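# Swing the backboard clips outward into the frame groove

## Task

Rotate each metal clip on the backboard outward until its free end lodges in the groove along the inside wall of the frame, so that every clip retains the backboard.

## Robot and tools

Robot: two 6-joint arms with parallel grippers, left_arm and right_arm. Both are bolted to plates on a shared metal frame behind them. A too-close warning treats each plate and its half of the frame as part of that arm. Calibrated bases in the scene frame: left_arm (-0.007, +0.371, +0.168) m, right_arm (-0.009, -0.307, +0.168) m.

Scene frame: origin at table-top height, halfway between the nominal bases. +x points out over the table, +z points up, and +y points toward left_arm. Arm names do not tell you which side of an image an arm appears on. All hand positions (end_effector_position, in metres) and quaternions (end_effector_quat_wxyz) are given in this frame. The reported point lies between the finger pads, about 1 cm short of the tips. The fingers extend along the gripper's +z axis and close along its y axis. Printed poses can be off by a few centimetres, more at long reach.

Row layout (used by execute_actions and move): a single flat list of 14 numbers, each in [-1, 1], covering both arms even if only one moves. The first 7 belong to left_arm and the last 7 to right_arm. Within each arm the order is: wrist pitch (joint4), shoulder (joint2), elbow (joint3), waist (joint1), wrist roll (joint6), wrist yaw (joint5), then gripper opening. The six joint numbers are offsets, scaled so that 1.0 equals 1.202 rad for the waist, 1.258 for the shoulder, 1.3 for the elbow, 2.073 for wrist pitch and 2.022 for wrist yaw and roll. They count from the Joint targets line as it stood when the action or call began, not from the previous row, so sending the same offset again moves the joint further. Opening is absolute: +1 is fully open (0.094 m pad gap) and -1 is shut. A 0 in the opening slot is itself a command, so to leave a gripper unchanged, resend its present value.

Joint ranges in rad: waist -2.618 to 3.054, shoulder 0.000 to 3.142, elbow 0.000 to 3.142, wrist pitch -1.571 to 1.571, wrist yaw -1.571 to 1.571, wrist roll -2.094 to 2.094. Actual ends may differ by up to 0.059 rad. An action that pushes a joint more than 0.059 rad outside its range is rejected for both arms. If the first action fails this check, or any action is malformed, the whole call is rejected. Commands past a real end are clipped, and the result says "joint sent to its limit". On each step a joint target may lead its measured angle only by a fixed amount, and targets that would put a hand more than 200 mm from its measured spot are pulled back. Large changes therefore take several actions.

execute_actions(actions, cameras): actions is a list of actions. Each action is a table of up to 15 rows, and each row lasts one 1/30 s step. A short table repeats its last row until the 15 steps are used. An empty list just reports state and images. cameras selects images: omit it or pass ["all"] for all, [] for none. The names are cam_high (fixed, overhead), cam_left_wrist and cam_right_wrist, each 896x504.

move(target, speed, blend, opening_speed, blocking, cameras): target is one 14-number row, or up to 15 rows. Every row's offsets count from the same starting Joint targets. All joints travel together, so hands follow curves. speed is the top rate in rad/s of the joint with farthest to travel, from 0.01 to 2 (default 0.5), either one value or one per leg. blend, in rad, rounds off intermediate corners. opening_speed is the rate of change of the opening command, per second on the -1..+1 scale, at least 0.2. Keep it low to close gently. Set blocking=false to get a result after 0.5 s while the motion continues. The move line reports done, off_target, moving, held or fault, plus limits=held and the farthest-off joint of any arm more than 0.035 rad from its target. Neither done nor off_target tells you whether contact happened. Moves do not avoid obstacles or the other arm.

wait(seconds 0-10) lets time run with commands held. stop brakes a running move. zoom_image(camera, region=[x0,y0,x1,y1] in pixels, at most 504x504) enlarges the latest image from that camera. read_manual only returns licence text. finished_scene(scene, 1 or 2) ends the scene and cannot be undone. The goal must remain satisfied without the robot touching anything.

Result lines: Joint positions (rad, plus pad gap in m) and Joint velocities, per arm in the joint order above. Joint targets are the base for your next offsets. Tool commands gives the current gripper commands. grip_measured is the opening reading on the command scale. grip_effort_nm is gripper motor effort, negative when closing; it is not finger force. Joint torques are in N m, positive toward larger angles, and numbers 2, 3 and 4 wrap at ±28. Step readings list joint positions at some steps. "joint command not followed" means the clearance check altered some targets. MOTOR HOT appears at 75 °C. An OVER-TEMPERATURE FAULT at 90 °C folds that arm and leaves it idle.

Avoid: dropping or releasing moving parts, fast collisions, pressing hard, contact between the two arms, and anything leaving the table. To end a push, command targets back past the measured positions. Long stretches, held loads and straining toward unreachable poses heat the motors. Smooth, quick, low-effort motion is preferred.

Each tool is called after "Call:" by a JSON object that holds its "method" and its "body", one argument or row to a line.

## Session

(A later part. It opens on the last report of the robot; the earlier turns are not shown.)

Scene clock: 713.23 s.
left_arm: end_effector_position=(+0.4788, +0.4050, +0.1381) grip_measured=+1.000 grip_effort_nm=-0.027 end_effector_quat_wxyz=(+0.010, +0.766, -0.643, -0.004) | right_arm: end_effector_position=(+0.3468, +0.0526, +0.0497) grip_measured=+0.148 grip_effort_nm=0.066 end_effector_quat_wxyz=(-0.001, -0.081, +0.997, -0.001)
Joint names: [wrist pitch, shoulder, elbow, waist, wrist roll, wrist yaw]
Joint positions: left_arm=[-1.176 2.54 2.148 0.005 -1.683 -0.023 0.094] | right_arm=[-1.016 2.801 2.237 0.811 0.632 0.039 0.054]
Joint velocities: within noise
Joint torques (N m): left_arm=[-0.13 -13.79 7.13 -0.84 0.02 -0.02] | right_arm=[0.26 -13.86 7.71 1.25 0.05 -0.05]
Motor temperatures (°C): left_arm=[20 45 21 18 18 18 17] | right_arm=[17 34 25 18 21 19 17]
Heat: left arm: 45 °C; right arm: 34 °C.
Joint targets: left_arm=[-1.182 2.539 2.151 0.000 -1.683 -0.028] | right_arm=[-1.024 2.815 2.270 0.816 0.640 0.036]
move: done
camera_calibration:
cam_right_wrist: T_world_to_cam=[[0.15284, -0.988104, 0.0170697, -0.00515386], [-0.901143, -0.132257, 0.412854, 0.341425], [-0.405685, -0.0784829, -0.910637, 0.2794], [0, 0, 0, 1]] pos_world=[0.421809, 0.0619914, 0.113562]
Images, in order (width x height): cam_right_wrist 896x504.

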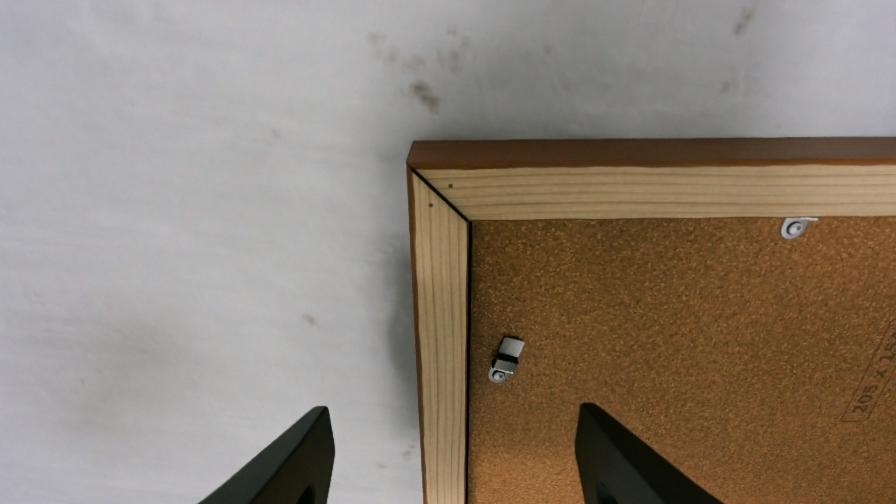

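Call:
{"method": "move", "body": {
  "target": [0,0,0,0,0,0,1, 0.0367,0.0159,-0.0592,0,0,0,0.15],
  "speed": 0.2,
  "cameras": ["cam_right_wrist"]
}}

Scene clock: 724.93 s.
left_arm: end_effector_position=(+0.4788, +0.4050, +0.1381) grip_measured=+1.000 grip_effort_nm=-0.032 end_effector_quat_wxyz=(+0.010, +0.766, -0.643, -0.004) | right_arm: end_effector_position=(+0.3442, +0.0510, +0.0303) grip_measured=+0.148 grip_effort_nm=0.056 end_effector_quat_wxyz=(-0.001, -0.080, +0.997, -0.001)
Joint names: [wrist pitch, shoulder, elbow, waist, wrist roll, wrist yaw]
Joint positions: left_arm=[-1.176 2.54 2.148 0.005 -1.683 -0.023 0.094] | right_arm=[-0.959 2.825 2.203 0.811 0.633 0.039 0.054]
Joint velocities: within noise
Joint torques (N m): left_arm=[-0.11 -13.76 7.13 -0.85 -0.02 -0.04] | right_arm=[0.46 -14.23 4.44 1.22 0.04 -0.06]
Motor temperatures (°C): left_arm=[20 45 21 18 18 18 17] | right_arm=[17 33 24 18 21 19 17]
Heat: left arm: 45 °C; right arm: 33 °C.
Joint targets: left_arm=[-1.182 2.539 2.151 0.000 -1.683 -0.028] | right_arm=[-0.949 2.835 2.193 0.816 0.640 0.036]
move: done
camera_calibration:
cam_right_wrist: T_world_to_cam=[[0.152105, -0.988213, 0.017299, -0.00570424], [-0.901132, -0.13147, 0.41313, 0.346863], [-0.405986, -0.0784281, -0.910508, 0.260604], [0, 0, 0, 1]] pos_world=[0.419238, 0.0604037, 0.0940808]
Images, in order (width x height): cam_right_wrist 896x504.

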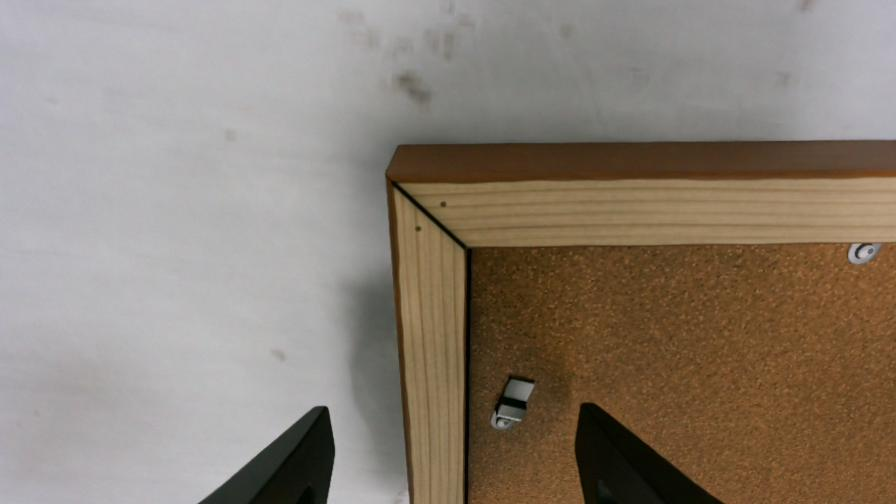

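Call:
{"method": "move", "body": {
  "target": [
    [0,0,0,0,0,0,1, 0.0097,0.0183,0,0,0,0,0.15],
    [0,0,0,0,0,0,1, 0.0097,0.0183,0,0,0,0,-0.3]
  ],
  "speed": 0.1,
  "opening_speed": 0.4,
  "cameras": ["cam_right_wrist"]
}}

Scene clock: 735.37 s.
left_arm: end_effector_position=(+0.4788, +0.4050, +0.1381) grip_measured=+1.000 grip_effort_nm=-0.022 end_effector_quat_wxyz=(+0.010, +0.766, -0.643, -0.004) | right_arm: end_effector_position=(+0.3449, +0.0506, +0.0234) grip_measured=-0.298 grip_effort_nm=-0.164 end_effector_quat_wxyz=(+0.001, -0.080, +0.997, -0.002)
Joint names: [wrist pitch, shoulder, elbow, waist, wrist roll, wrist yaw]
Joint positions: left_arm=[-1.176 2.54 2.148 0.005 -1.683 -0.023 0.094] | right_arm=[-0.943 2.839 2.203 0.811 0.634 0.045 0.033]
Joint velocities: within noise
Joint torques (N m): left_arm=[-0.13 -13.85 7.1 -0.81 0.02 0] | right_arm=[0.52 -13.39 4.44 1.2 0.04 -0.12]
Motor temperatures (°C): left_arm=[20 46 21 18 18 18 17] | right_arm=[17 34 23 18 21 19 17]
Heat: left arm: 46 °C; right arm: 34 °C.
Joint targets: left_arm=[-1.182 2.539 2.151 0.000 -1.683 -0.028] | right_arm=[-0.928 2.858 2.193 0.816 0.640 0.036]
move: done
camera_calibration:
cam_right_wrist: T_world_to_cam=[[0.151204, -0.98828, 0.0209698, -0.00582989], [-0.903356, -0.129535, 0.408864, 0.351027], [-0.401356, -0.0807648, -0.912355, 0.253192], [0, 0, 0, 1]] pos_world=[0.419604, 0.0601577, 0.0876005]
Images, in order (width x height): cam_right_wrist 896x504.

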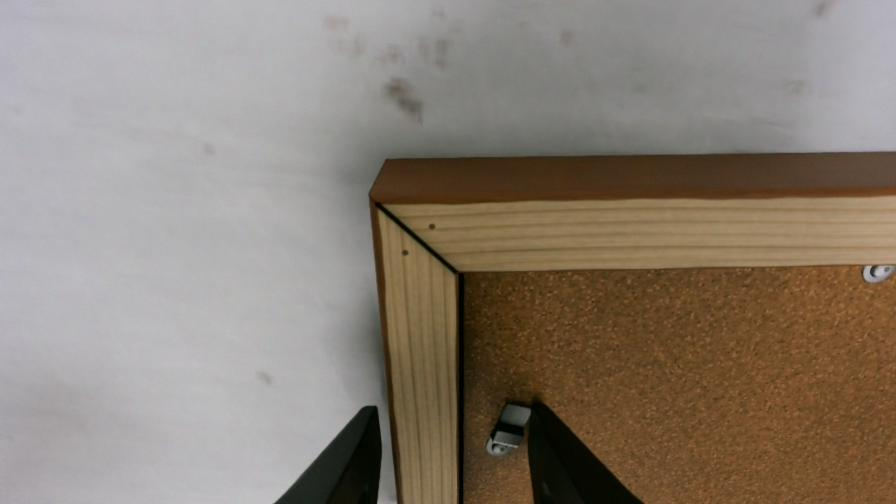

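Call:
{"method": "move", "body": {
  "target": [
    [0,0,0,0,0,0,1, 0.002,0.0095,0,0,0,0,-0.3],
    [0,0,0,0,0,0,1, 0.002,0.0095,0,0,0,0,-0.5]
  ],
  "speed": 0.1,
  "opening_speed": 0.3,
  "cameras": ["cam_right_wrist"]
}}

Call:
{"method": "zoom_image", "body": {
  "camera": "cam_right_wrist",
  "region": [380, 354, 580, 504]
}}

Scene clock: 741.17 s.
left_arm: end_effector_position=(+0.4788, +0.4050, +0.1381) grip_measured=+1.000 grip_effort_nm=-0.022 end_effector_quat_wxyz=(+0.010, +0.766, -0.643, -0.004) | right_arm: end_effector_position=(+0.3451, +0.0502, +0.0229) grip_measured=-0.497 grip_effort_nm=-0.217 end_effector_quat_wxyz=(+0.002, -0.080, +0.997, -0.004)
Joint names: [wrist pitch, shoulder, elbow, waist, wrist roll, wrist yaw]
Joint positions: left_arm=[-1.176 2.54 2.148 0.005 -1.683 -0.023 0.094] | right_arm=[-0.943 2.84 2.203 0.811 0.634 0.047 0.024]
Joint velocities: within noise
Joint torques (N m): left_arm=[-0.1 -13.85 7.05 -0.81 0.01 -0.04] | right_arm=[0.56 -12.38 4.45 1.22 0.02 -0.12]
Motor temperatures (°C): left_arm=[20 46 21 18 18 18 17] | right_arm=[17 33 23 18 21 19 17]
Heat: left arm: 46 °C; right arm: 33 °C.
Joint targets: left_arm=[-1.182 2.539 2.151 0.000 -1.683 -0.028] | right_arm=[-0.924 2.870 2.193 0.816 0.640 0.036]
move: done
camera_calibration:
cam_right_wrist: T_world_to_cam=[[0.150458, -0.988343, 0.0232563, -0.00604326], [-0.9039, -0.127999, 0.408144, 0.351443], [-0.40041, -0.0824299, -0.912621, 0.252471], [0, 0, 0, 1]] pos_world=[0.41967, 0.0598227, 0.087111]
Images, in order (width x height): cam_right_wrist 896x504.

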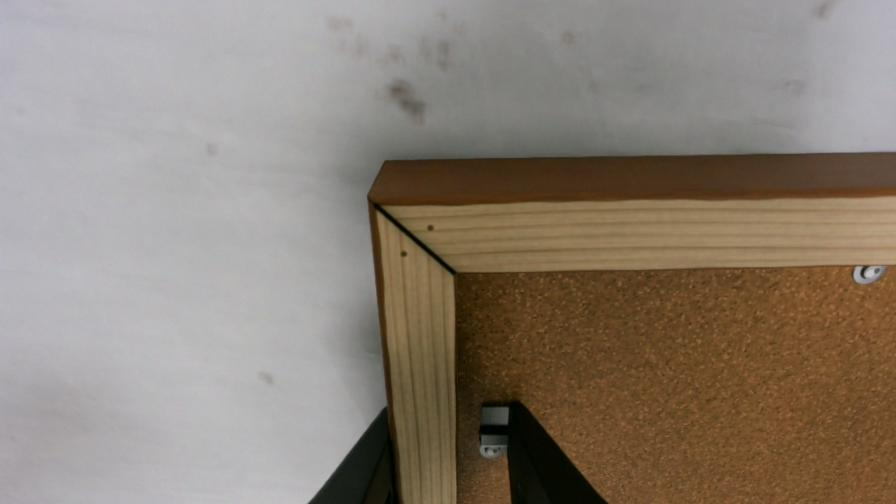

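Scaled by 2.520.

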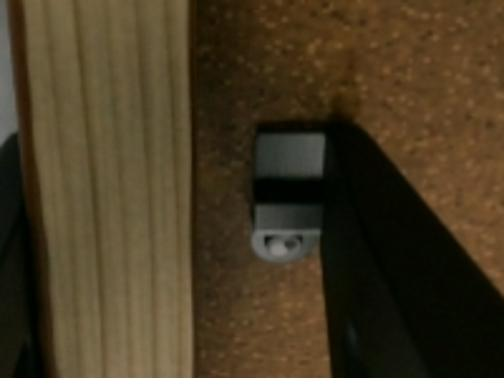

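Call:
{"method": "move", "body": {
  "target": [
    [0,0,0,0,0,0,1, 0,0,0,0,0,0,-0.5],
    [0,0,0,0,0,0,1, 0,0,0,0,0,0,-0.6]
  ],
  "speed": 0.1,
  "opening_speed": 0.3,
  "cameras": ["cam_right_wrist"]
}}

Call:
{"method": "zoom_image", "body": {
  "camera": "cam_right_wrist",
  "region": [380, 354, 580, 504]
}}

Scene clock: 747.63 s.
left_arm: end_effector_position=(+0.4788, +0.4050, +0.1381) grip_measured=+1.000 grip_effort_nm=-0.027 end_effector_quat_wxyz=(+0.010, +0.766, -0.643, -0.004) | right_arm: end_effector_position=(+0.3448, +0.0521, +0.0229) grip_measured=-0.594 grip_effort_nm=-0.344 end_effector_quat_wxyz=(+0.003, -0.081, +0.997, -0.002)
Joint names: [wrist pitch, shoulder, elbow, waist, wrist roll, wrist yaw]
Joint positions: left_arm=[-1.176 2.54 2.148 0.005 -1.683 -0.023 0.094] | right_arm=[-0.938 2.84 2.203 0.813 0.634 0.046 0.019]
Joint velocities: within noise
Joint torques (N m): left_arm=[-0.09 -13.83 7.13 -0.69 -0.01 -0.01] | right_arm=[0.51 -12.45 4.4 0.92 0.03 -0.13]
Motor temperatures (°C): left_arm=[20 46 21 18 18 18 17] | right_arm=[17 32 23 18 21 19 17]
Heat: left arm: 46 °C; right arm: 32 °C.
Joint targets: left_arm=[-1.182 2.539 2.151 0.000 -1.683 -0.028] | right_arm=[-0.924 2.870 2.193 0.816 0.640 0.036]
move: done
camera_calibration:
cam_right_wrist: T_world_to_cam=[[0.153242, -0.987995, 0.0195548, -0.00500758], [-0.904531, -0.132273, 0.405372, 0.351905], [-0.397919, -0.0798079, -0.913942, 0.251592], [0, 0, 0, 1]] pos_world=[0.41919, 0.0616791, 0.0873857]
Images, in order (width x height): cam_right_wrist 896x504.

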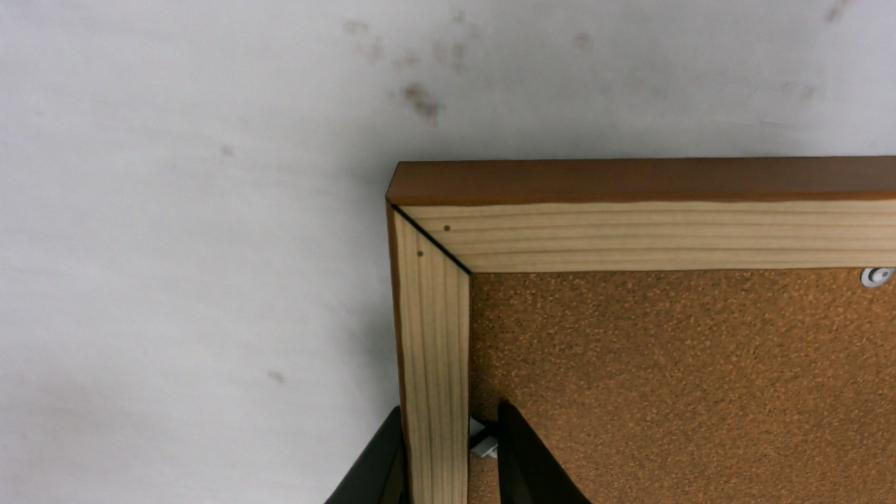

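Scaled by 2.520.

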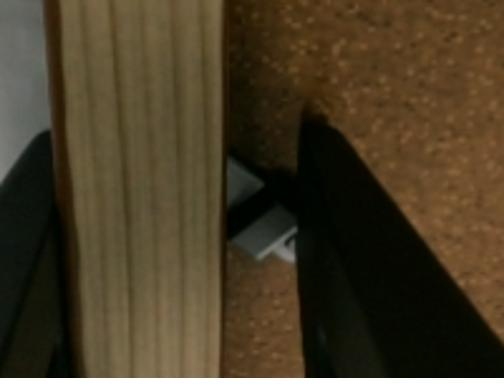

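Call:
{"method": "move", "body": {
  "target": [
    [0,0,0,0,0,0,1, 0,0,0,0,0,0,-0.6],
    [0,0,0,0,0,0,1, 0,0,0,0,0,0,-0.65]
  ],
  "speed": 0.1,
  "opening_speed": 0.2,
  "cameras": ["cam_right_wrist"]
}}

Call:
{"method": "zoom_image", "body": {
  "camera": "cam_right_wrist",
  "region": [380, 354, 580, 504]
}}

Scene clock: 751.63 s.
left_arm: end_effector_position=(+0.4788, +0.4050, +0.1381) grip_measured=+1.000 grip_effort_nm=-0.032 end_effector_quat_wxyz=(+0.010, +0.766, -0.643, -0.004) | right_arm: end_effector_position=(+0.3448, +0.0530, +0.0229) grip_measured=-0.644 grip_effort_nm=-0.354 end_effector_quat_wxyz=(+0.003, -0.081, +0.997, +0.000)
Joint names: [wrist pitch, shoulder, elbow, waist, wrist roll, wrist yaw]
Joint positions: left_arm=[-1.176 2.54 2.148 0.005 -1.683 -0.023 0.094] | right_arm=[-0.936 2.84 2.203 0.813 0.634 0.043 0.017]
Joint velocities: within noise
Joint torques (N m): left_arm=[-0.12 -13.89 7.09 -0.73 0 -0.05] | right_arm=[0.5 -12.48 4.45 0.95 0.03 -0.09]
Motor temperatures (°C): left_arm=[20 46 21 18 18 18 17] | right_arm=[17 31 23 18 21 19 17]
Heat: left arm: 46 °C; right arm: 31 °C.
Joint targets: left_arm=[-1.182 2.539 2.151 0.000 -1.683 -0.028] | right_arm=[-0.924 2.870 2.193 0.816 0.640 0.036]
move: done
camera_calibration:
cam_right_wrist: T_world_to_cam=[[0.153534, -0.988022, 0.0155155, -0.00418141], [-0.904365, -0.134172, 0.40512, 0.352136], [-0.398186, -0.0762312, -0.914132, 0.251596], [0, 0, 0, 1]] pos_world=[0.419283, 0.0622949, 0.0873998]
Images, in order (width x height): cam_right_wrist 896x504.

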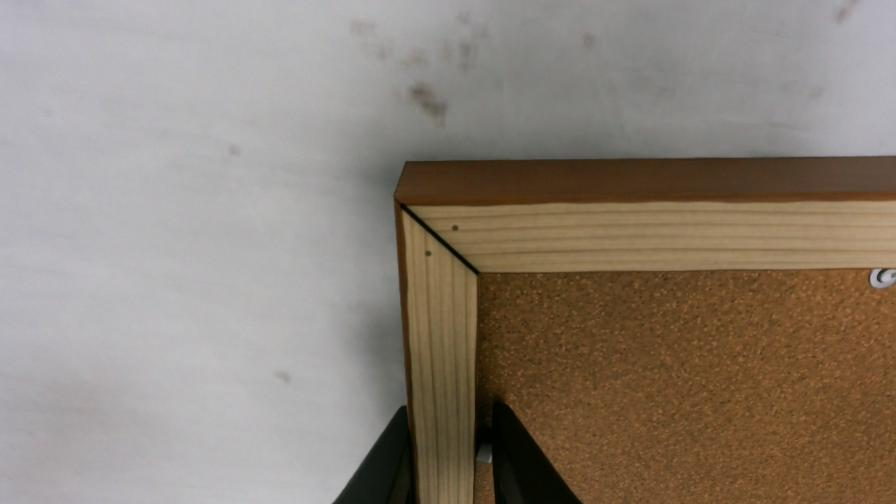

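Scaled by 2.520.

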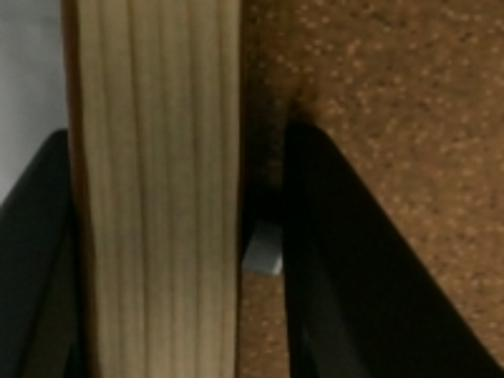

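Call:
{"method": "move", "body": {
  "target": [
    [0,0,0,0,0,0,1, 0,0,0,0,0,0,-0.65],
    [0,0,0,0,0,0,1, 0,0,0,0,0,0,-0.675]
  ],
  "speed": 0.1,
  "opening_speed": 0.2,
  "cameras": ["cam_right_wrist"]
}}

Call:
{"method": "zoom_image", "body": {
  "camera": "cam_right_wrist",
  "region": [380, 354, 580, 504]
}}

Scene clock: 756.93 s.
left_arm: end_effector_position=(+0.4788, +0.4050, +0.1381) grip_measured=+1.000 grip_effort_nm=-0.022 end_effector_quat_wxyz=(+0.010, +0.766, -0.643, -0.004) | right_arm: end_effector_position=(+0.3447, +0.0534, +0.0229) grip_measured=-0.667 grip_effort_nm=-0.476 end_effector_quat_wxyz=(+0.003, -0.081, +0.997, +0.001)
Joint names: [wrist pitch, shoulder, elbow, waist, wrist roll, wrist yaw]
Joint positions: left_arm=[-1.176 2.54 2.148 0.005 -1.683 -0.023 0.094] | right_arm=[-0.935 2.84 2.203 0.813 0.634 0.041 0.016]
Joint velocities: within noise
Joint torques (N m): left_arm=[-0.12 -13.83 7.15 -0.77 0.02 -0.02] | right_arm=[0.48 -12.45 4.44 0.94 0.03 -0.08]
Motor temperatures (°C): left_arm=[20 46 21 18 18 18 17] | right_arm=[17 31 23 18 21 19 17]
Heat: left arm: 46 °C; right arm: 31 °C.
Joint targets: left_arm=[-1.182 2.539 2.151 0.000 -1.683 -0.028] | right_arm=[-0.924 2.870 2.193 0.816 0.640 0.036]
move: done
camera_calibration:
cam_right_wrist: T_world_to_cam=[[0.153151, -0.98811, 0.0135292, -0.00361335], [-0.904082, -0.134573, 0.405619, 0.351998], [-0.398975, -0.0743522, -0.913942, 0.251748], [0, 0, 0, 1]] pos_world=[0.41923, 0.0625171, 0.0873553]
Images, in order (width x height): cam_right_wrist 896x504.

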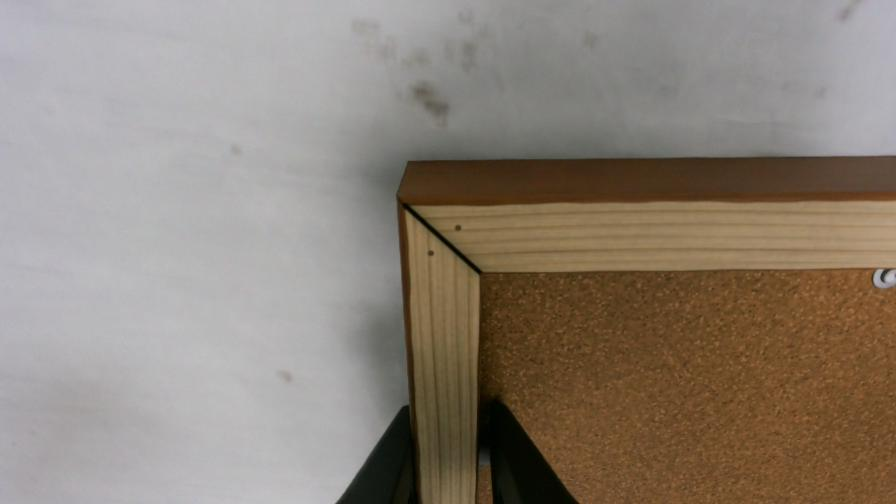

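Scaled by 2.520.

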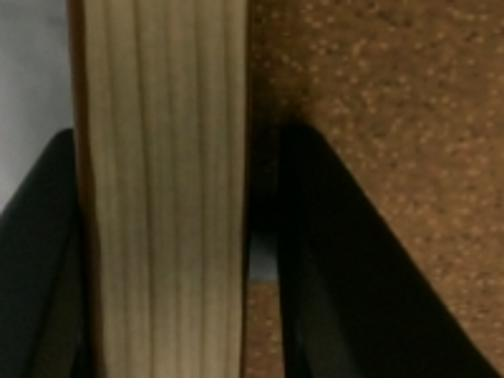

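Looks perpendicular. Release and raise.

Call:
{"method": "move", "body": {
  "target": [
    [0,0,0,0,0,0,1, 0,0,0,0,0,0,-0.4],
    [0,0,0,0,0,0,1, -0.035,-0.110,0.0,0,0,0,-0.4]
  ],
  "speed": 0.2,
  "opening_speed": 0.5,
  "cameras": ["cam_right_wrist"]
}}

Call:
{"method": "zoom_image", "body": {
  "camera": "cam_right_wrist",
  "region": [400, 290, 600, 440]
}}

Scene clock: 762.90 s.
left_arm: end_effector_position=(+0.4788, +0.4050, +0.1381) grip_measured=+1.000 grip_effort_nm=-0.027 end_effector_quat_wxyz=(+0.010, +0.766, -0.643, -0.004) | right_arm: end_effector_position=(+0.3477, +0.0585, +0.0602) grip_measured=-0.402 grip_effort_nm=0.061 end_effector_quat_wxyz=(+0.007, -0.080, +0.997, +0.016)
Joint names: [wrist pitch, shoulder, elbow, waist, wrist roll, wrist yaw]
Joint positions: left_arm=[-1.176 2.54 2.148 0.005 -1.683 -0.023 0.094] | right_arm=[-0.988 2.764 2.203 0.813 0.635 0.025 0.028]
Joint velocities: within noise
Joint torques (N m): left_arm=[-0.11 -13.89 7.01 -0.73 0.01 -0.02] | right_arm=[0.32 -18.13 4.63 0.96 0.02 0.09]
Motor temperatures (°C): left_arm=[20 46 21 18 18 18 17] | right_arm=[17 31 23 18 21 19 17]
Heat: left arm: 46 °C; right arm: 31 °C.
Joint targets: left_arm=[-1.182 2.539 2.151 0.000 -1.683 -0.028] | right_arm=[-0.997 2.732 2.193 0.816 0.640 0.036]
move: done
camera_calibration:
cam_right_wrist: T_world_to_cam=[[0.151764, -0.988317, -0.0140141, 0.00263927], [-0.906309, -0.144801, 0.397036, 0.342133], [-0.394426, -0.0475548, -0.917696, 0.284462], [0, 0, 0, 1]] pos_world=[0.421877, 0.0656772, 0.125248]
Images, in order (width x height): cam_right_wrist 896x504.

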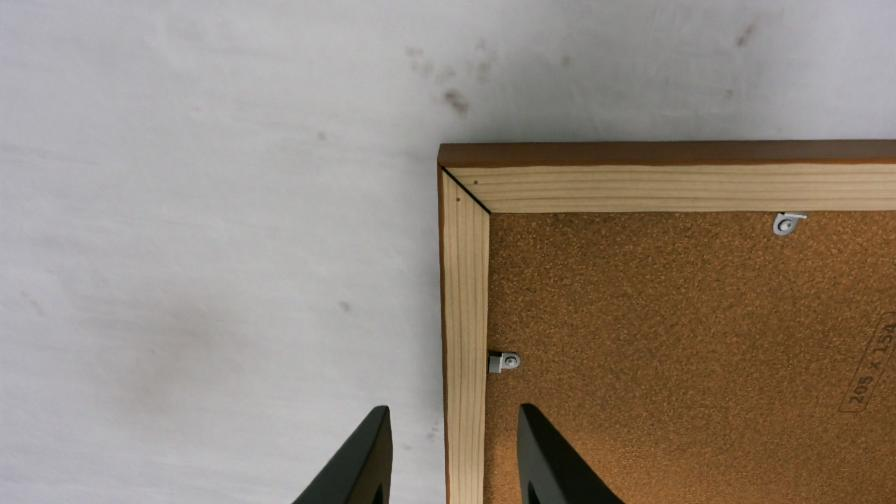

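Scaled by 2.520.

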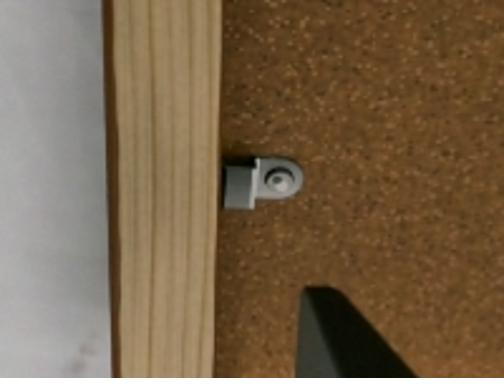

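Call:
{"method": "move", "body": {
  "target": [0,0,0,0,0,0,1, 0.1491,-0.2273,-0.4546,-0.272,-0.1627,0.004,0.15],
  "speed": 0.8,
  "opening_speed": 0.6,
  "cameras": ["cam_right_wrist"]
}}

Scene clock: 772.53 s.
left_arm: end_effector_position=(+0.4788, +0.4050, +0.1381) grip_measured=+1.000 grip_effort_nm=-0.022 end_effector_quat_wxyz=(+0.010, +0.766, -0.643, -0.004) | right_arm: end_effector_position=(+0.3760, -0.1137, +0.0470) grip_measured=+0.148 grip_effort_nm=0.066 end_effector_quat_wxyz=(-0.004, -0.074, +0.997, +0.000)
Joint names: [wrist pitch, shoulder, elbow, waist, wrist roll, wrist yaw]
Joint positions: left_arm=[-1.176 2.54 2.148 0.005 -1.683 -0.023 0.094] | right_arm=[-0.699 2.487 1.613 0.485 0.319 0.036 0.054]
Joint velocities: within noise
Joint torques (N m): left_arm=[-0.11 -13.89 7.1 -0.81 0 -0.02] | right_arm=[0.47 -17.01 3.82 1.03 -0.09 0.05]
Motor temperatures (°C): left_arm=[20 46 21 18 18 18 17] | right_arm=[17 36 23 18 21 19 17]
Heat: left arm: 46 °C; right arm: 36 °C.
Joint targets: left_arm=[-1.182 2.539 2.151 0.000 -1.683 -0.028] | right_arm=[-0.688 2.446 1.602 0.490 0.311 0.044]
move: off_target (right_arm); right_arm: the shoulder is farthest, 0.041 rad from its target
camera_calibration:
cam_right_wrist: T_world_to_cam=[[0.140474, -0.989968, 0.0151965, -0.169291], [-0.899699, -0.121228, 0.419339, 0.347268], [-0.41329, -0.0725786, -0.907702, 0.279084], [0, 0, 0, 1]] pos_world=[0.45156, -0.105238, 0.110275]
Images, in order (width x height): cam_right_wrist 896x504.

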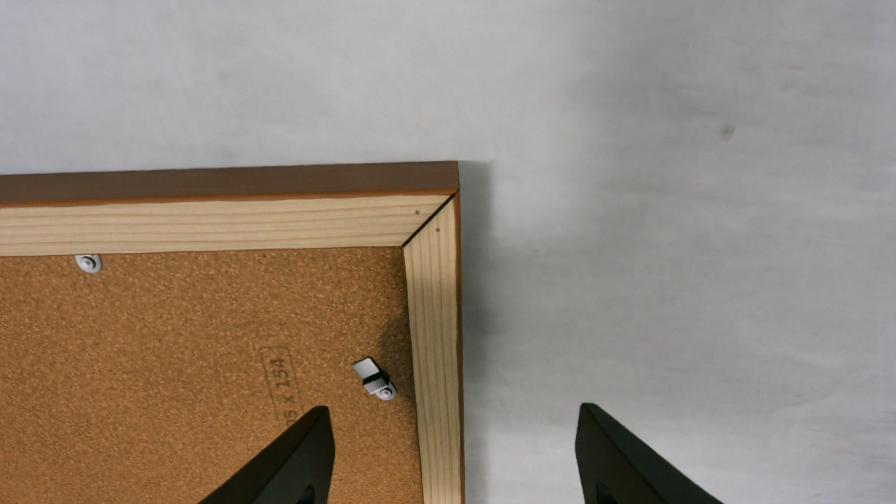

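Call:
{"method": "move", "body": {
  "target": [0,0,0,0,0,0,1, 0.0222,0.0652,-0.0108,0.0175,0,0,0.15],
  "speed": 0.2,
  "cameras": ["cam_right_wrist"]
}}

Scene clock: 794.60 s.
left_arm: end_effector_position=(+0.4788, +0.4050, +0.1381) grip_measured=+1.000 grip_effort_nm=-0.027 end_effector_quat_wxyz=(+0.010, +0.766, -0.643, -0.004) | right_arm: end_effector_position=(+0.3695, -0.1073, +0.0309) grip_measured=+0.148 grip_effort_nm=0.066 end_effector_quat_wxyz=(-0.005, -0.084, +0.996, +0.000)
Joint names: [wrist pitch, shoulder, elbow, waist, wrist roll, wrist yaw]
Joint positions: left_arm=[-1.176 2.54 2.148 0.005 -1.683 -0.023 0.094] | right_arm=[-0.653 2.519 1.597 0.503 0.318 0.036 0.054]
Joint velocities: within noise
Joint torques (N m): left_arm=[-0.13 -13.85 7.16 -0.76 -0.02 -0.03] | right_arm=[0.46 -12.18 3.84 1.22 -0.11 0.07]
Motor temperatures (°C): left_arm=[20 46 21 18 18 18 17] | right_arm=[17 35 23 18 21 19 17]
Heat: left arm: 46 °C; right arm: 35 °C.
Joint targets: left_arm=[-1.182 2.539 2.151 0.000 -1.683 -0.028] | right_arm=[-0.642 2.528 1.588 0.511 0.311 0.044]
move: done
camera_calibration:
cam_right_wrist: T_world_to_cam=[[0.160159, -0.98697, 0.0154695, -0.168744], [-0.896658, -0.138915, 0.420366, 0.345862], [-0.41274, -0.0811963, -0.907223, 0.261164], [0, 0, 0, 1]] pos_world=[0.444938, -0.0972947, 0.0941556]
Images, in order (width x height): cam_right_wrist 896x504.

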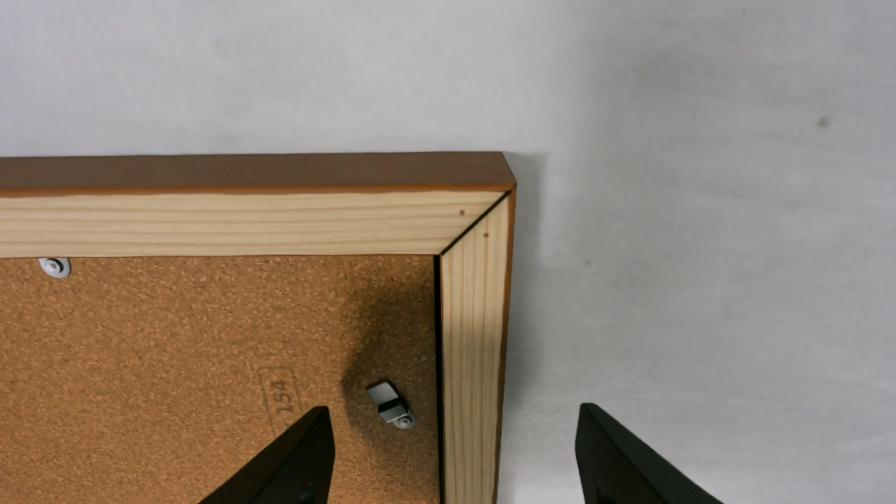

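Call:
{"method": "move", "body": {
  "target": [
    [0,0,0,0,0,0,1, 0.0106,0.024,0,0,0,0,0.15],
    [0,0,0,0,0,0,1, 0.0106,0.024,0,0,0,0,-0.35]
  ],
  "speed": 0.1,
  "opening_speed": 0.4,
  "cameras": ["cam_right_wrist"]
}}

Scene clock: 803.10 s.
left_arm: end_effector_position=(+0.4788, +0.4050, +0.1381) grip_measured=+1.000 grip_effort_nm=-0.037 end_effector_quat_wxyz=(+0.010, +0.766, -0.643, -0.004) | right_arm: end_effector_position=(+0.3694, -0.1036, +0.0219) grip_measured=-0.348 grip_effort_nm=-0.164 end_effector_quat_wxyz=(-0.003, -0.087, +0.996, +0.004)
Joint names: [wrist pitch, shoulder, elbow, waist, wrist roll, wrist yaw]
Joint positions: left_arm=[-1.176 2.54 2.148 0.005 -1.683 -0.023 0.094] | right_arm=[-0.623 2.542 1.597 0.508 0.317 0.03 0.031]
Joint velocities: within noise
Joint torques (N m): left_arm=[-0.16 -13.96 7.06 -0.85 0.03 0.01] | right_arm=[0.38 -11.54 3.79 0.79 -0.09 0.12]
Motor temperatures (°C): left_arm=[20 47 21 18 18 18 17] | right_arm=[17 33 23 18 21 19 17]
Heat: left arm: 47 °C; right arm: 33 °C.
Joint targets: left_arm=[-1.182 2.539 2.151 0.000 -1.683 -0.028] | right_arm=[-0.620 2.558 1.588 0.510 0.311 0.044]
move: done
camera_calibration:
cam_right_wrist: T_world_to_cam=[[0.165065, -0.986256, 0.00729257, -0.166584], [-0.897475, -0.147132, 0.415801, 0.349565], [-0.409014, -0.0751793, -0.909426, 0.252527], [0, 0, 0, 1]] pos_world=[0.444511, -0.0938776, 0.0855199]
Images, in order (width x height): cam_right_wrist 896x504.

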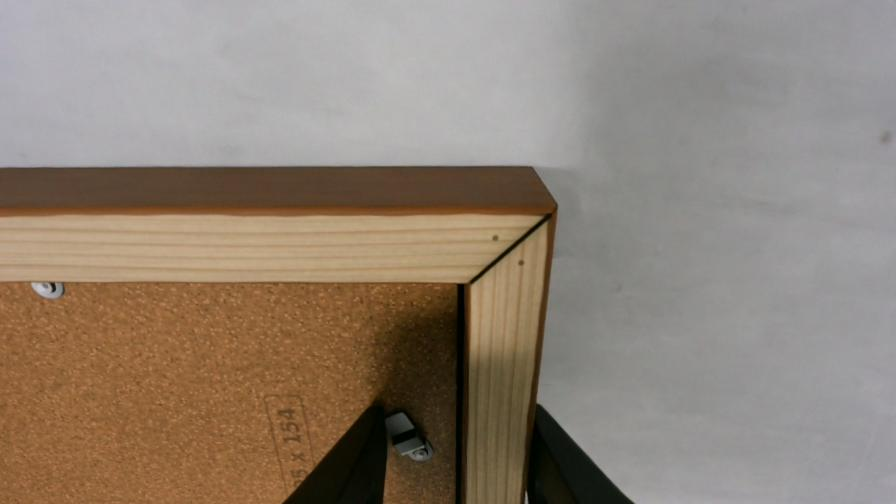

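Call:
{"method": "move", "body": {
  "target": [
    [0,0,0,0,0,0,1, 0,0,0,0,0,0,-0.35],
    [0,0,0,0,0,0,1, 0,0,0,0,0,0,-0.6]
  ],
  "speed": 0.1,
  "opening_speed": 0.2,
  "cameras": ["cam_right_wrist"]
}}

Call:
{"method": "zoom_image", "body": {
  "camera": "cam_right_wrist",
  "region": [360, 354, 560, 504]
}}

Scene clock: 808.23 s.
left_arm: end_effector_position=(+0.4788, +0.4050, +0.1381) grip_measured=+1.000 grip_effort_nm=-0.022 end_effector_quat_wxyz=(+0.010, +0.766, -0.643, -0.004) | right_arm: end_effector_position=(+0.3710, -0.1057, +0.0219) grip_measured=-0.596 grip_effort_nm=-0.232 end_effector_quat_wxyz=(+0.001, -0.087, +0.996, -0.002)
Joint names: [wrist pitch, shoulder, elbow, waist, wrist roll, wrist yaw]
Joint positions: left_arm=[-1.176 2.54 2.148 0.005 -1.683 -0.023 0.094] | right_arm=[-0.621 2.542 1.597 0.508 0.317 0.044 0.019]
Joint velocities: within noise
Joint torques (N m): left_arm=[-0.09 -14.02 7.12 -0.85 0.03 -0.05] | right_arm=[0.38 -11.49 3.77 0.8 -0.09 -0.02]
Motor temperatures (°C): left_arm=[20 47 21 18 18 18 17] | right_arm=[17 33 23 18 21 19 17]
Heat: left arm: 47 °C; right arm: 33 °C.
Joint targets: left_arm=[-1.182 2.539 2.151 0.000 -1.683 -0.028] | right_arm=[-0.620 2.558 1.588 0.510 0.311 0.044]
move: done
camera_calibration:
cam_right_wrist: T_world_to_cam=[[0.164511, -0.986164, 0.0204195, -0.168954], [-0.901053, -0.141826, 0.409864, 0.352753], [-0.401297, -0.0858262, -0.911918, 0.249102], [0, 0, 0, 1]] pos_world=[0.445607, -0.0952071, 0.0860295]
Images, in order (width x height): cam_right_wrist 896x504.

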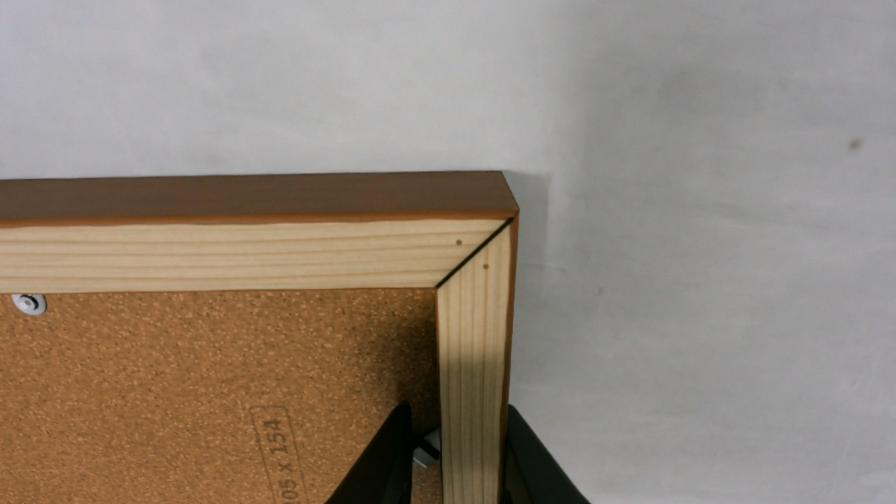

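Scaled by 2.520.

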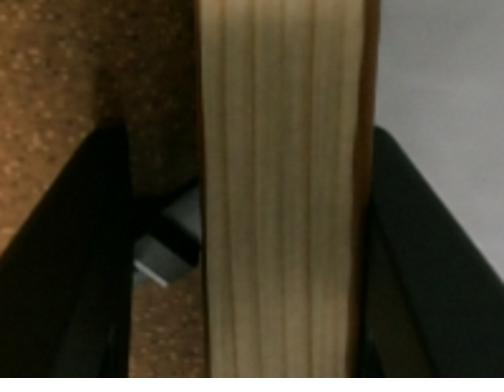

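Call:
{"method": "move", "body": {
  "target": [
    [0,0,0,0,0,0,1, 0,0,0,0,0,0,-0.6],
    [0,0,0,0,0,0,1, 0,0,0,0,0,0,-0.66]
  ],
  "speed": 0.1,
  "opening_speed": 0.2,
  "cameras": ["cam_right_wrist"]
}}

Call:
{"method": "zoom_image", "body": {
  "camera": "cam_right_wrist",
  "region": [360, 354, 560, 504]
}}

Scene clock: 812.30 s.
left_arm: end_effector_position=(+0.4788, +0.4050, +0.1381) grip_measured=+1.000 grip_effort_nm=-0.027 end_effector_quat_wxyz=(+0.010, +0.766, -0.643, -0.004) | right_arm: end_effector_position=(+0.3711, -0.1063, +0.0219) grip_measured=-0.654 grip_effort_nm=-0.335 end_effector_quat_wxyz=(+0.001, -0.087, +0.996, -0.004)
Joint names: [wrist pitch, shoulder, elbow, waist, wrist roll, wrist yaw]
Joint positions: left_arm=[-1.176 2.54 2.148 0.005 -1.683 -0.023 0.094] | right_arm=[-0.622 2.542 1.597 0.508 0.317 0.047 0.016]
Joint velocities: within noise
Joint torques (N m): left_arm=[-0.12 -13.9 7.09 -0.75 0.01 -0.01] | right_arm=[0.39 -11.51 3.79 0.81 -0.1 -0.05]
Motor temperatures (°C): left_arm=[20 47 21 18 18 18 17] | right_arm=[17 33 23 18 21 19 17]
Heat: left arm: 47 °C; right arm: 33 °C.
Joint targets: left_arm=[-1.182 2.539 2.151 0.000 -1.683 -0.028] | right_arm=[-0.620 2.558 1.588 0.510 0.311 0.044]
move: done
camera_calibration:
cam_right_wrist: T_world_to_cam=[[0.164525, -0.986092, 0.0235541, -0.169596], [-0.901362, -0.140605, 0.409605, 0.353001], [-0.400596, -0.0886212, -0.911959, 0.248536], [0, 0, 0, 1]] pos_world=[0.445647, -0.0955782, 0.0860579]
Images, in order (width x height): cam_right_wrist 896x504.

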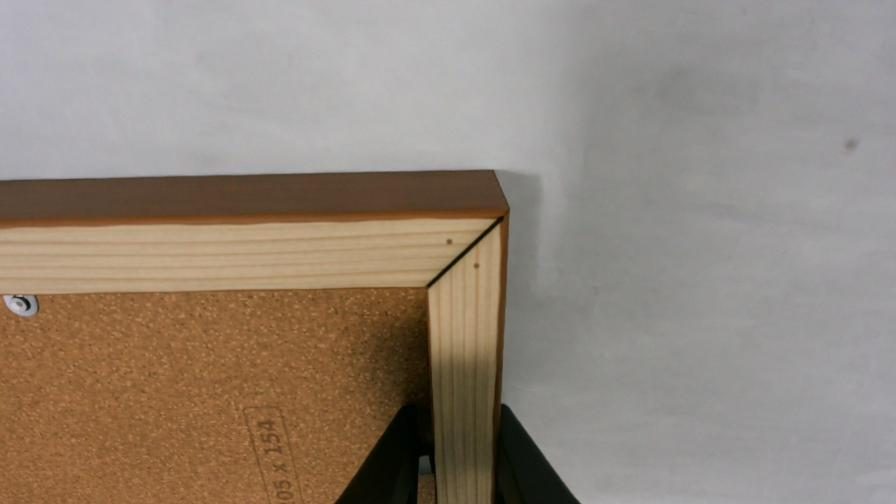

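Scaled by 2.520.

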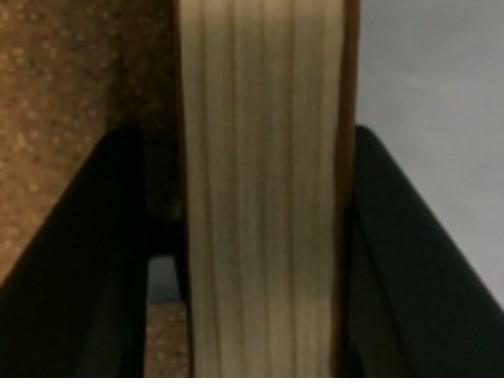

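Call:
{"method": "move", "body": {
  "target": [
    [0,0,0,0,0,0,1, 0,0,0,0,0,0,-0.672],
    [0,0,0,0,0,0,1, 0,0,0,0,0,0,-0.4],
    [0,0,0,0,0,0,1, -0.035,-0.110,0.0,0,0,0,-0.4]
  ],
  "speed": 0.2,
  "opening_speed": 0.4,
  "cameras": ["cam_right_wrist"]
}}

Call:
{"method": "zoom_image", "body": {
  "camera": "cam_right_wrist",
  "region": [320, 290, 520, 440]
}}

Scene clock: 820.40 s.
left_arm: end_effector_position=(+0.4788, +0.4050, +0.1381) grip_measured=+1.000 grip_effort_nm=-0.037 end_effector_quat_wxyz=(+0.010, +0.766, -0.643, -0.004) | right_arm: end_effector_position=(+0.3784, -0.1042, +0.0599) grip_measured=-0.402 grip_effort_nm=0.066 end_effector_quat_wxyz=(+0.015, -0.086, +0.996, +0.002)
Joint names: [wrist pitch, shoulder, elbow, waist, wrist roll, wrist yaw]
Joint positions: left_arm=[-1.176 2.54 2.148 0.005 -1.683 -0.023 0.094] | right_arm=[-0.684 2.449 1.597 0.508 0.317 0.048 0.028]
Joint velocities: within noise
Joint torques (N m): left_arm=[-0.13 -13.93 7.12 -0.61 0.03 -0.01] | right_arm=[0.32 -15.73 4.1 0.83 -0.09 -0.05]
Motor temperatures (°C): left_arm=[20 47 21 18 18 18 17] | right_arm=[17 33 23 18 21 19 17]
Heat: left arm: 47 °C; right arm: 33 °C.
Joint targets: left_arm=[-1.182 2.539 2.151 0.000 -1.683 -0.028] | right_arm=[-0.692 2.420 1.588 0.510 0.311 0.044]
move: done
camera_calibration:
cam_right_wrist: T_world_to_cam=[[0.163171, -0.986498, 0.0140325, -0.16857], [-0.912344, -0.145462, 0.382713, 0.349586], [-0.375504, -0.0752501, -0.923761, 0.278846], [0, 0, 0, 1]] pos_world=[0.451157, -0.0944591, 0.126162]
Images, in order (width x height): cam_right_wrist 896x504.

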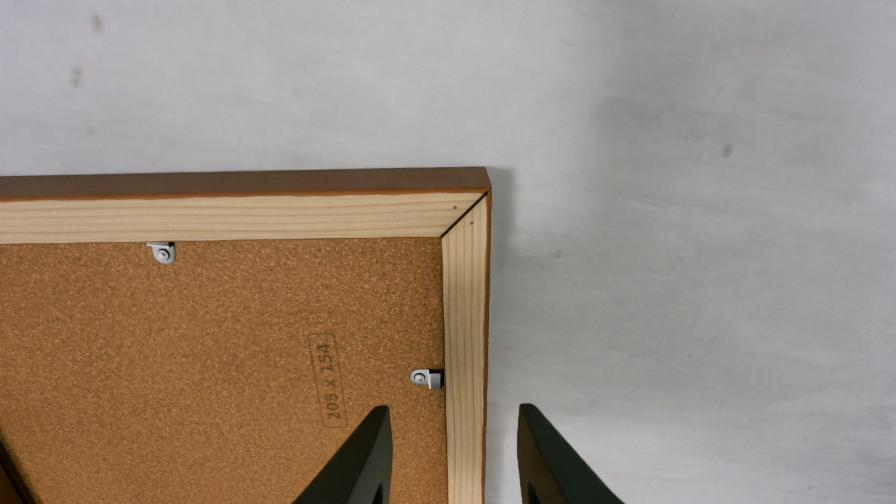

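Scaled by 2.520.

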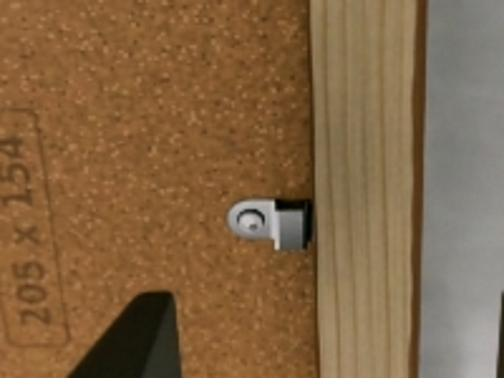

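Call:
{"method": "move", "body": {
  "target": [0,0,0,0,0,0,1, 0.1529,-0.2186,-0.4631,0.1032,0.0712,0,0.1],
  "speed": 0.7,
  "opening_speed": 0.6,
  "cameras": ["cam_right_wrist"]
}}

Scene clock: 834.50 s.
left_arm: end_effector_position=(+0.4788, +0.4050, +0.1381) grip_measured=+1.000 grip_effort_nm=-0.022 end_effector_quat_wxyz=(+0.010, +0.766, -0.643, -0.004) | right_arm: end_effector_position=(+0.2539, -0.1267, +0.0517) grip_measured=+0.098 grip_effort_nm=0.066 end_effector_quat_wxyz=(+0.003, -0.082, +0.997, -0.003)
Joint names: [wrist pitch, shoulder, elbow, waist, wrist roll, wrist yaw]
Joint positions: left_arm=[-1.176 2.54 2.148 0.005 -1.683 -0.023 0.094] | right_arm=[-0.386 2.175 0.994 0.628 0.448 0.048 0.052]
Joint velocities: within noise
Joint torques (N m): left_arm=[-0.11 -13.86 7.09 -0.92 0.04 -0.02] | right_arm=[0.5 -12.41 3.1 1.03 0.04 -0.06]
Motor temperatures (°C): left_arm=[20 47 21 18 18 18 17] | right_arm=[17 36 23 18 21 19 17]
Heat: left arm: 47 °C; right arm: 36 °C.
Joint targets: left_arm=[-1.182 2.539 2.151 0.000 -1.683 -0.028] | right_arm=[-0.375 2.145 0.986 0.634 0.455 0.044]
move: done
camera_calibration:
cam_right_wrist: T_world_to_cam=[[0.154578, -0.987744, 0.021602, -0.168762], [-0.904474, -0.132681, 0.405367, 0.234305], [-0.397532, -0.0821993, -0.913899, 0.227018], [0, 0, 0, 1]] pos_world=[0.328257, -0.116945, 0.116138]
Images, in order (width x height): cam_right_wrist 896x504.

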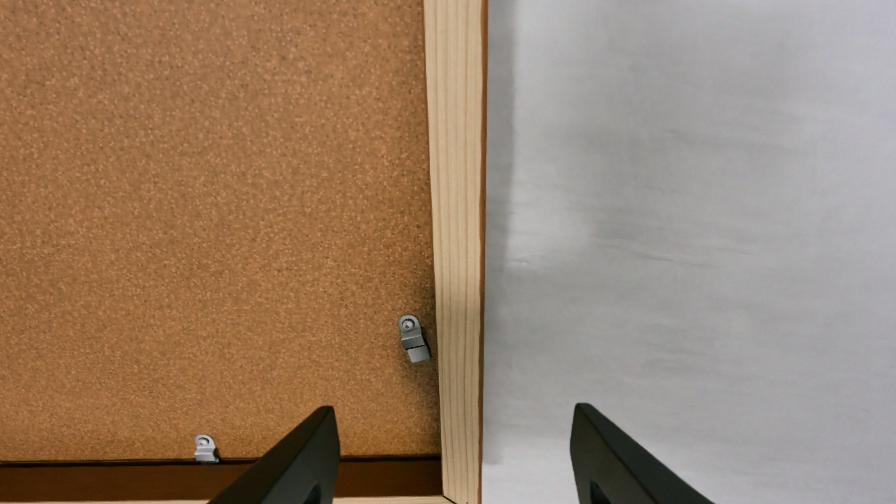

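Call:
{"method": "move", "body": {
  "target": [0,0,0,0,0,0,1, 0.0362,0.0827,-0.0131,0,0,0,0.1],
  "speed": 0.2,
  "cameras": ["cam_right_wrist"]
}}

Scene clock: 853.30 s.
left_arm: end_effector_position=(+0.4788, +0.4050, +0.1381) grip_measured=+1.000 grip_effort_nm=-0.022 end_effector_quat_wxyz=(+0.010, +0.766, -0.643, -0.004) | right_arm: end_effector_position=(+0.2484, -0.1295, +0.0293) grip_measured=+0.098 grip_effort_nm=0.061 end_effector_quat_wxyz=(-0.001, -0.082, +0.997, -0.005)
Joint names: [wrist pitch, shoulder, elbow, waist, wrist roll, wrist yaw]
Joint positions: left_arm=[-1.176 2.54 2.148 0.005 -1.683 -0.023 0.094] | right_arm=[-0.311 2.242 0.976 0.628 0.448 0.048 0.052]
Joint velocities: within noise
Joint torques (N m): left_arm=[-0.11 -13.91 7.23 -0.76 0.03 -0.05] | right_arm=[0.46 -8.98 2.82 1.05 0.03 -0.06]
Motor temperatures (°C): left_arm=[20 47 21 18 18 18 17] | right_arm=[17 35 23 18 21 19 17]
Heat: left arm: 47 °C; right arm: 35 °C.
Joint targets: left_arm=[-1.182 2.539 2.151 0.000 -1.683 -0.028] | right_arm=[-0.300 2.249 0.969 0.634 0.455 0.044]
move: done
camera_calibration:
cam_right_wrist: T_world_to_cam=[[0.154786, -0.987607, 0.0259642, -0.170312], [-0.901151, -0.130366, 0.413439, 0.237294], [-0.40493, -0.0873921, -0.910162, 0.205184], [0, 0, 0, 1]] pos_world=[0.323285, -0.119335, 0.0930659]
Images, in order (width x height): cam_right_wrist 896x504.

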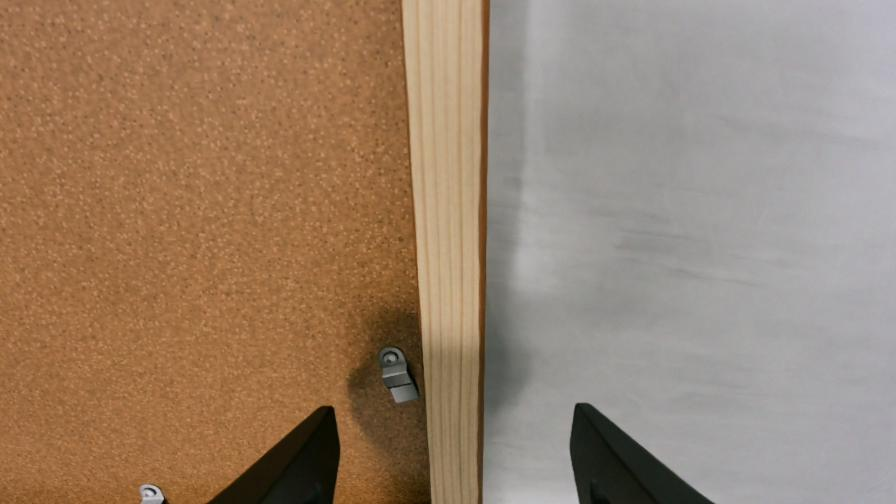

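Call:
{"method": "move", "body": {
  "target": [
    [0,0,0,0,0,0,1, 0.015,0.0278,0,0,0,0,0.1],
    [0,0,0,0,0,0,1, 0.015,0.0278,0,0,0,0,-0.35]
  ],
  "speed": 0.1,
  "opening_speed": 0.4,
  "cameras": ["cam_right_wrist"]
}}

Scene clock: 863.53 s.
left_arm: end_effector_position=(+0.4788, +0.4050, +0.1381) grip_measured=+1.000 grip_effort_nm=-0.022 end_effector_quat_wxyz=(+0.010, +0.766, -0.643, -0.004) | right_arm: end_effector_position=(+0.2480, -0.1289, +0.0202) grip_measured=-0.348 grip_effort_nm=-0.154 end_effector_quat_wxyz=(-0.001, -0.082, +0.997, -0.004)
Joint names: [wrist pitch, shoulder, elbow, waist, wrist roll, wrist yaw]
Joint positions: left_arm=[-1.176 2.54 2.148 0.005 -1.683 -0.023 0.094] | right_arm=[-0.278 2.273 0.976 0.628 0.448 0.046 0.031]
Joint velocities: within noise
Joint torques (N m): left_arm=[-0.08 -13.86 7.09 -0.84 0 -0.04] | right_arm=[0.45 -8.65 2.7 1.05 0.03 -0.04]
Motor temperatures (°C): left_arm=[20 47 21 18 18 18 17] | right_arm=[17 34 23 18 21 19 17]
Heat: left arm: 47 °C; right arm: 34 °C.
Joint targets: left_arm=[-1.182 2.539 2.151 0.000 -1.683 -0.028] | right_arm=[-0.269 2.284 0.969 0.634 0.455 0.044]
move: done
camera_calibration:
cam_right_wrist: T_world_to_cam=[[0.154311, -0.987745, 0.0234142, -0.169268], [-0.901406, -0.131041, 0.412669, 0.240806], [-0.404544, -0.0847852, -0.91058, 0.197055], [0, 0, 0, 1]] pos_world=[0.322901, -0.118931, 0.0840239]
Images, in order (width x height): cam_right_wrist 896x504.

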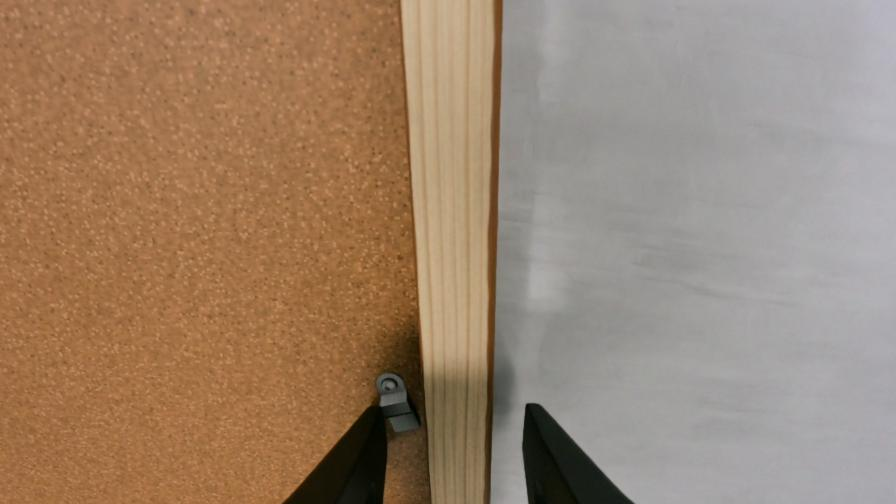

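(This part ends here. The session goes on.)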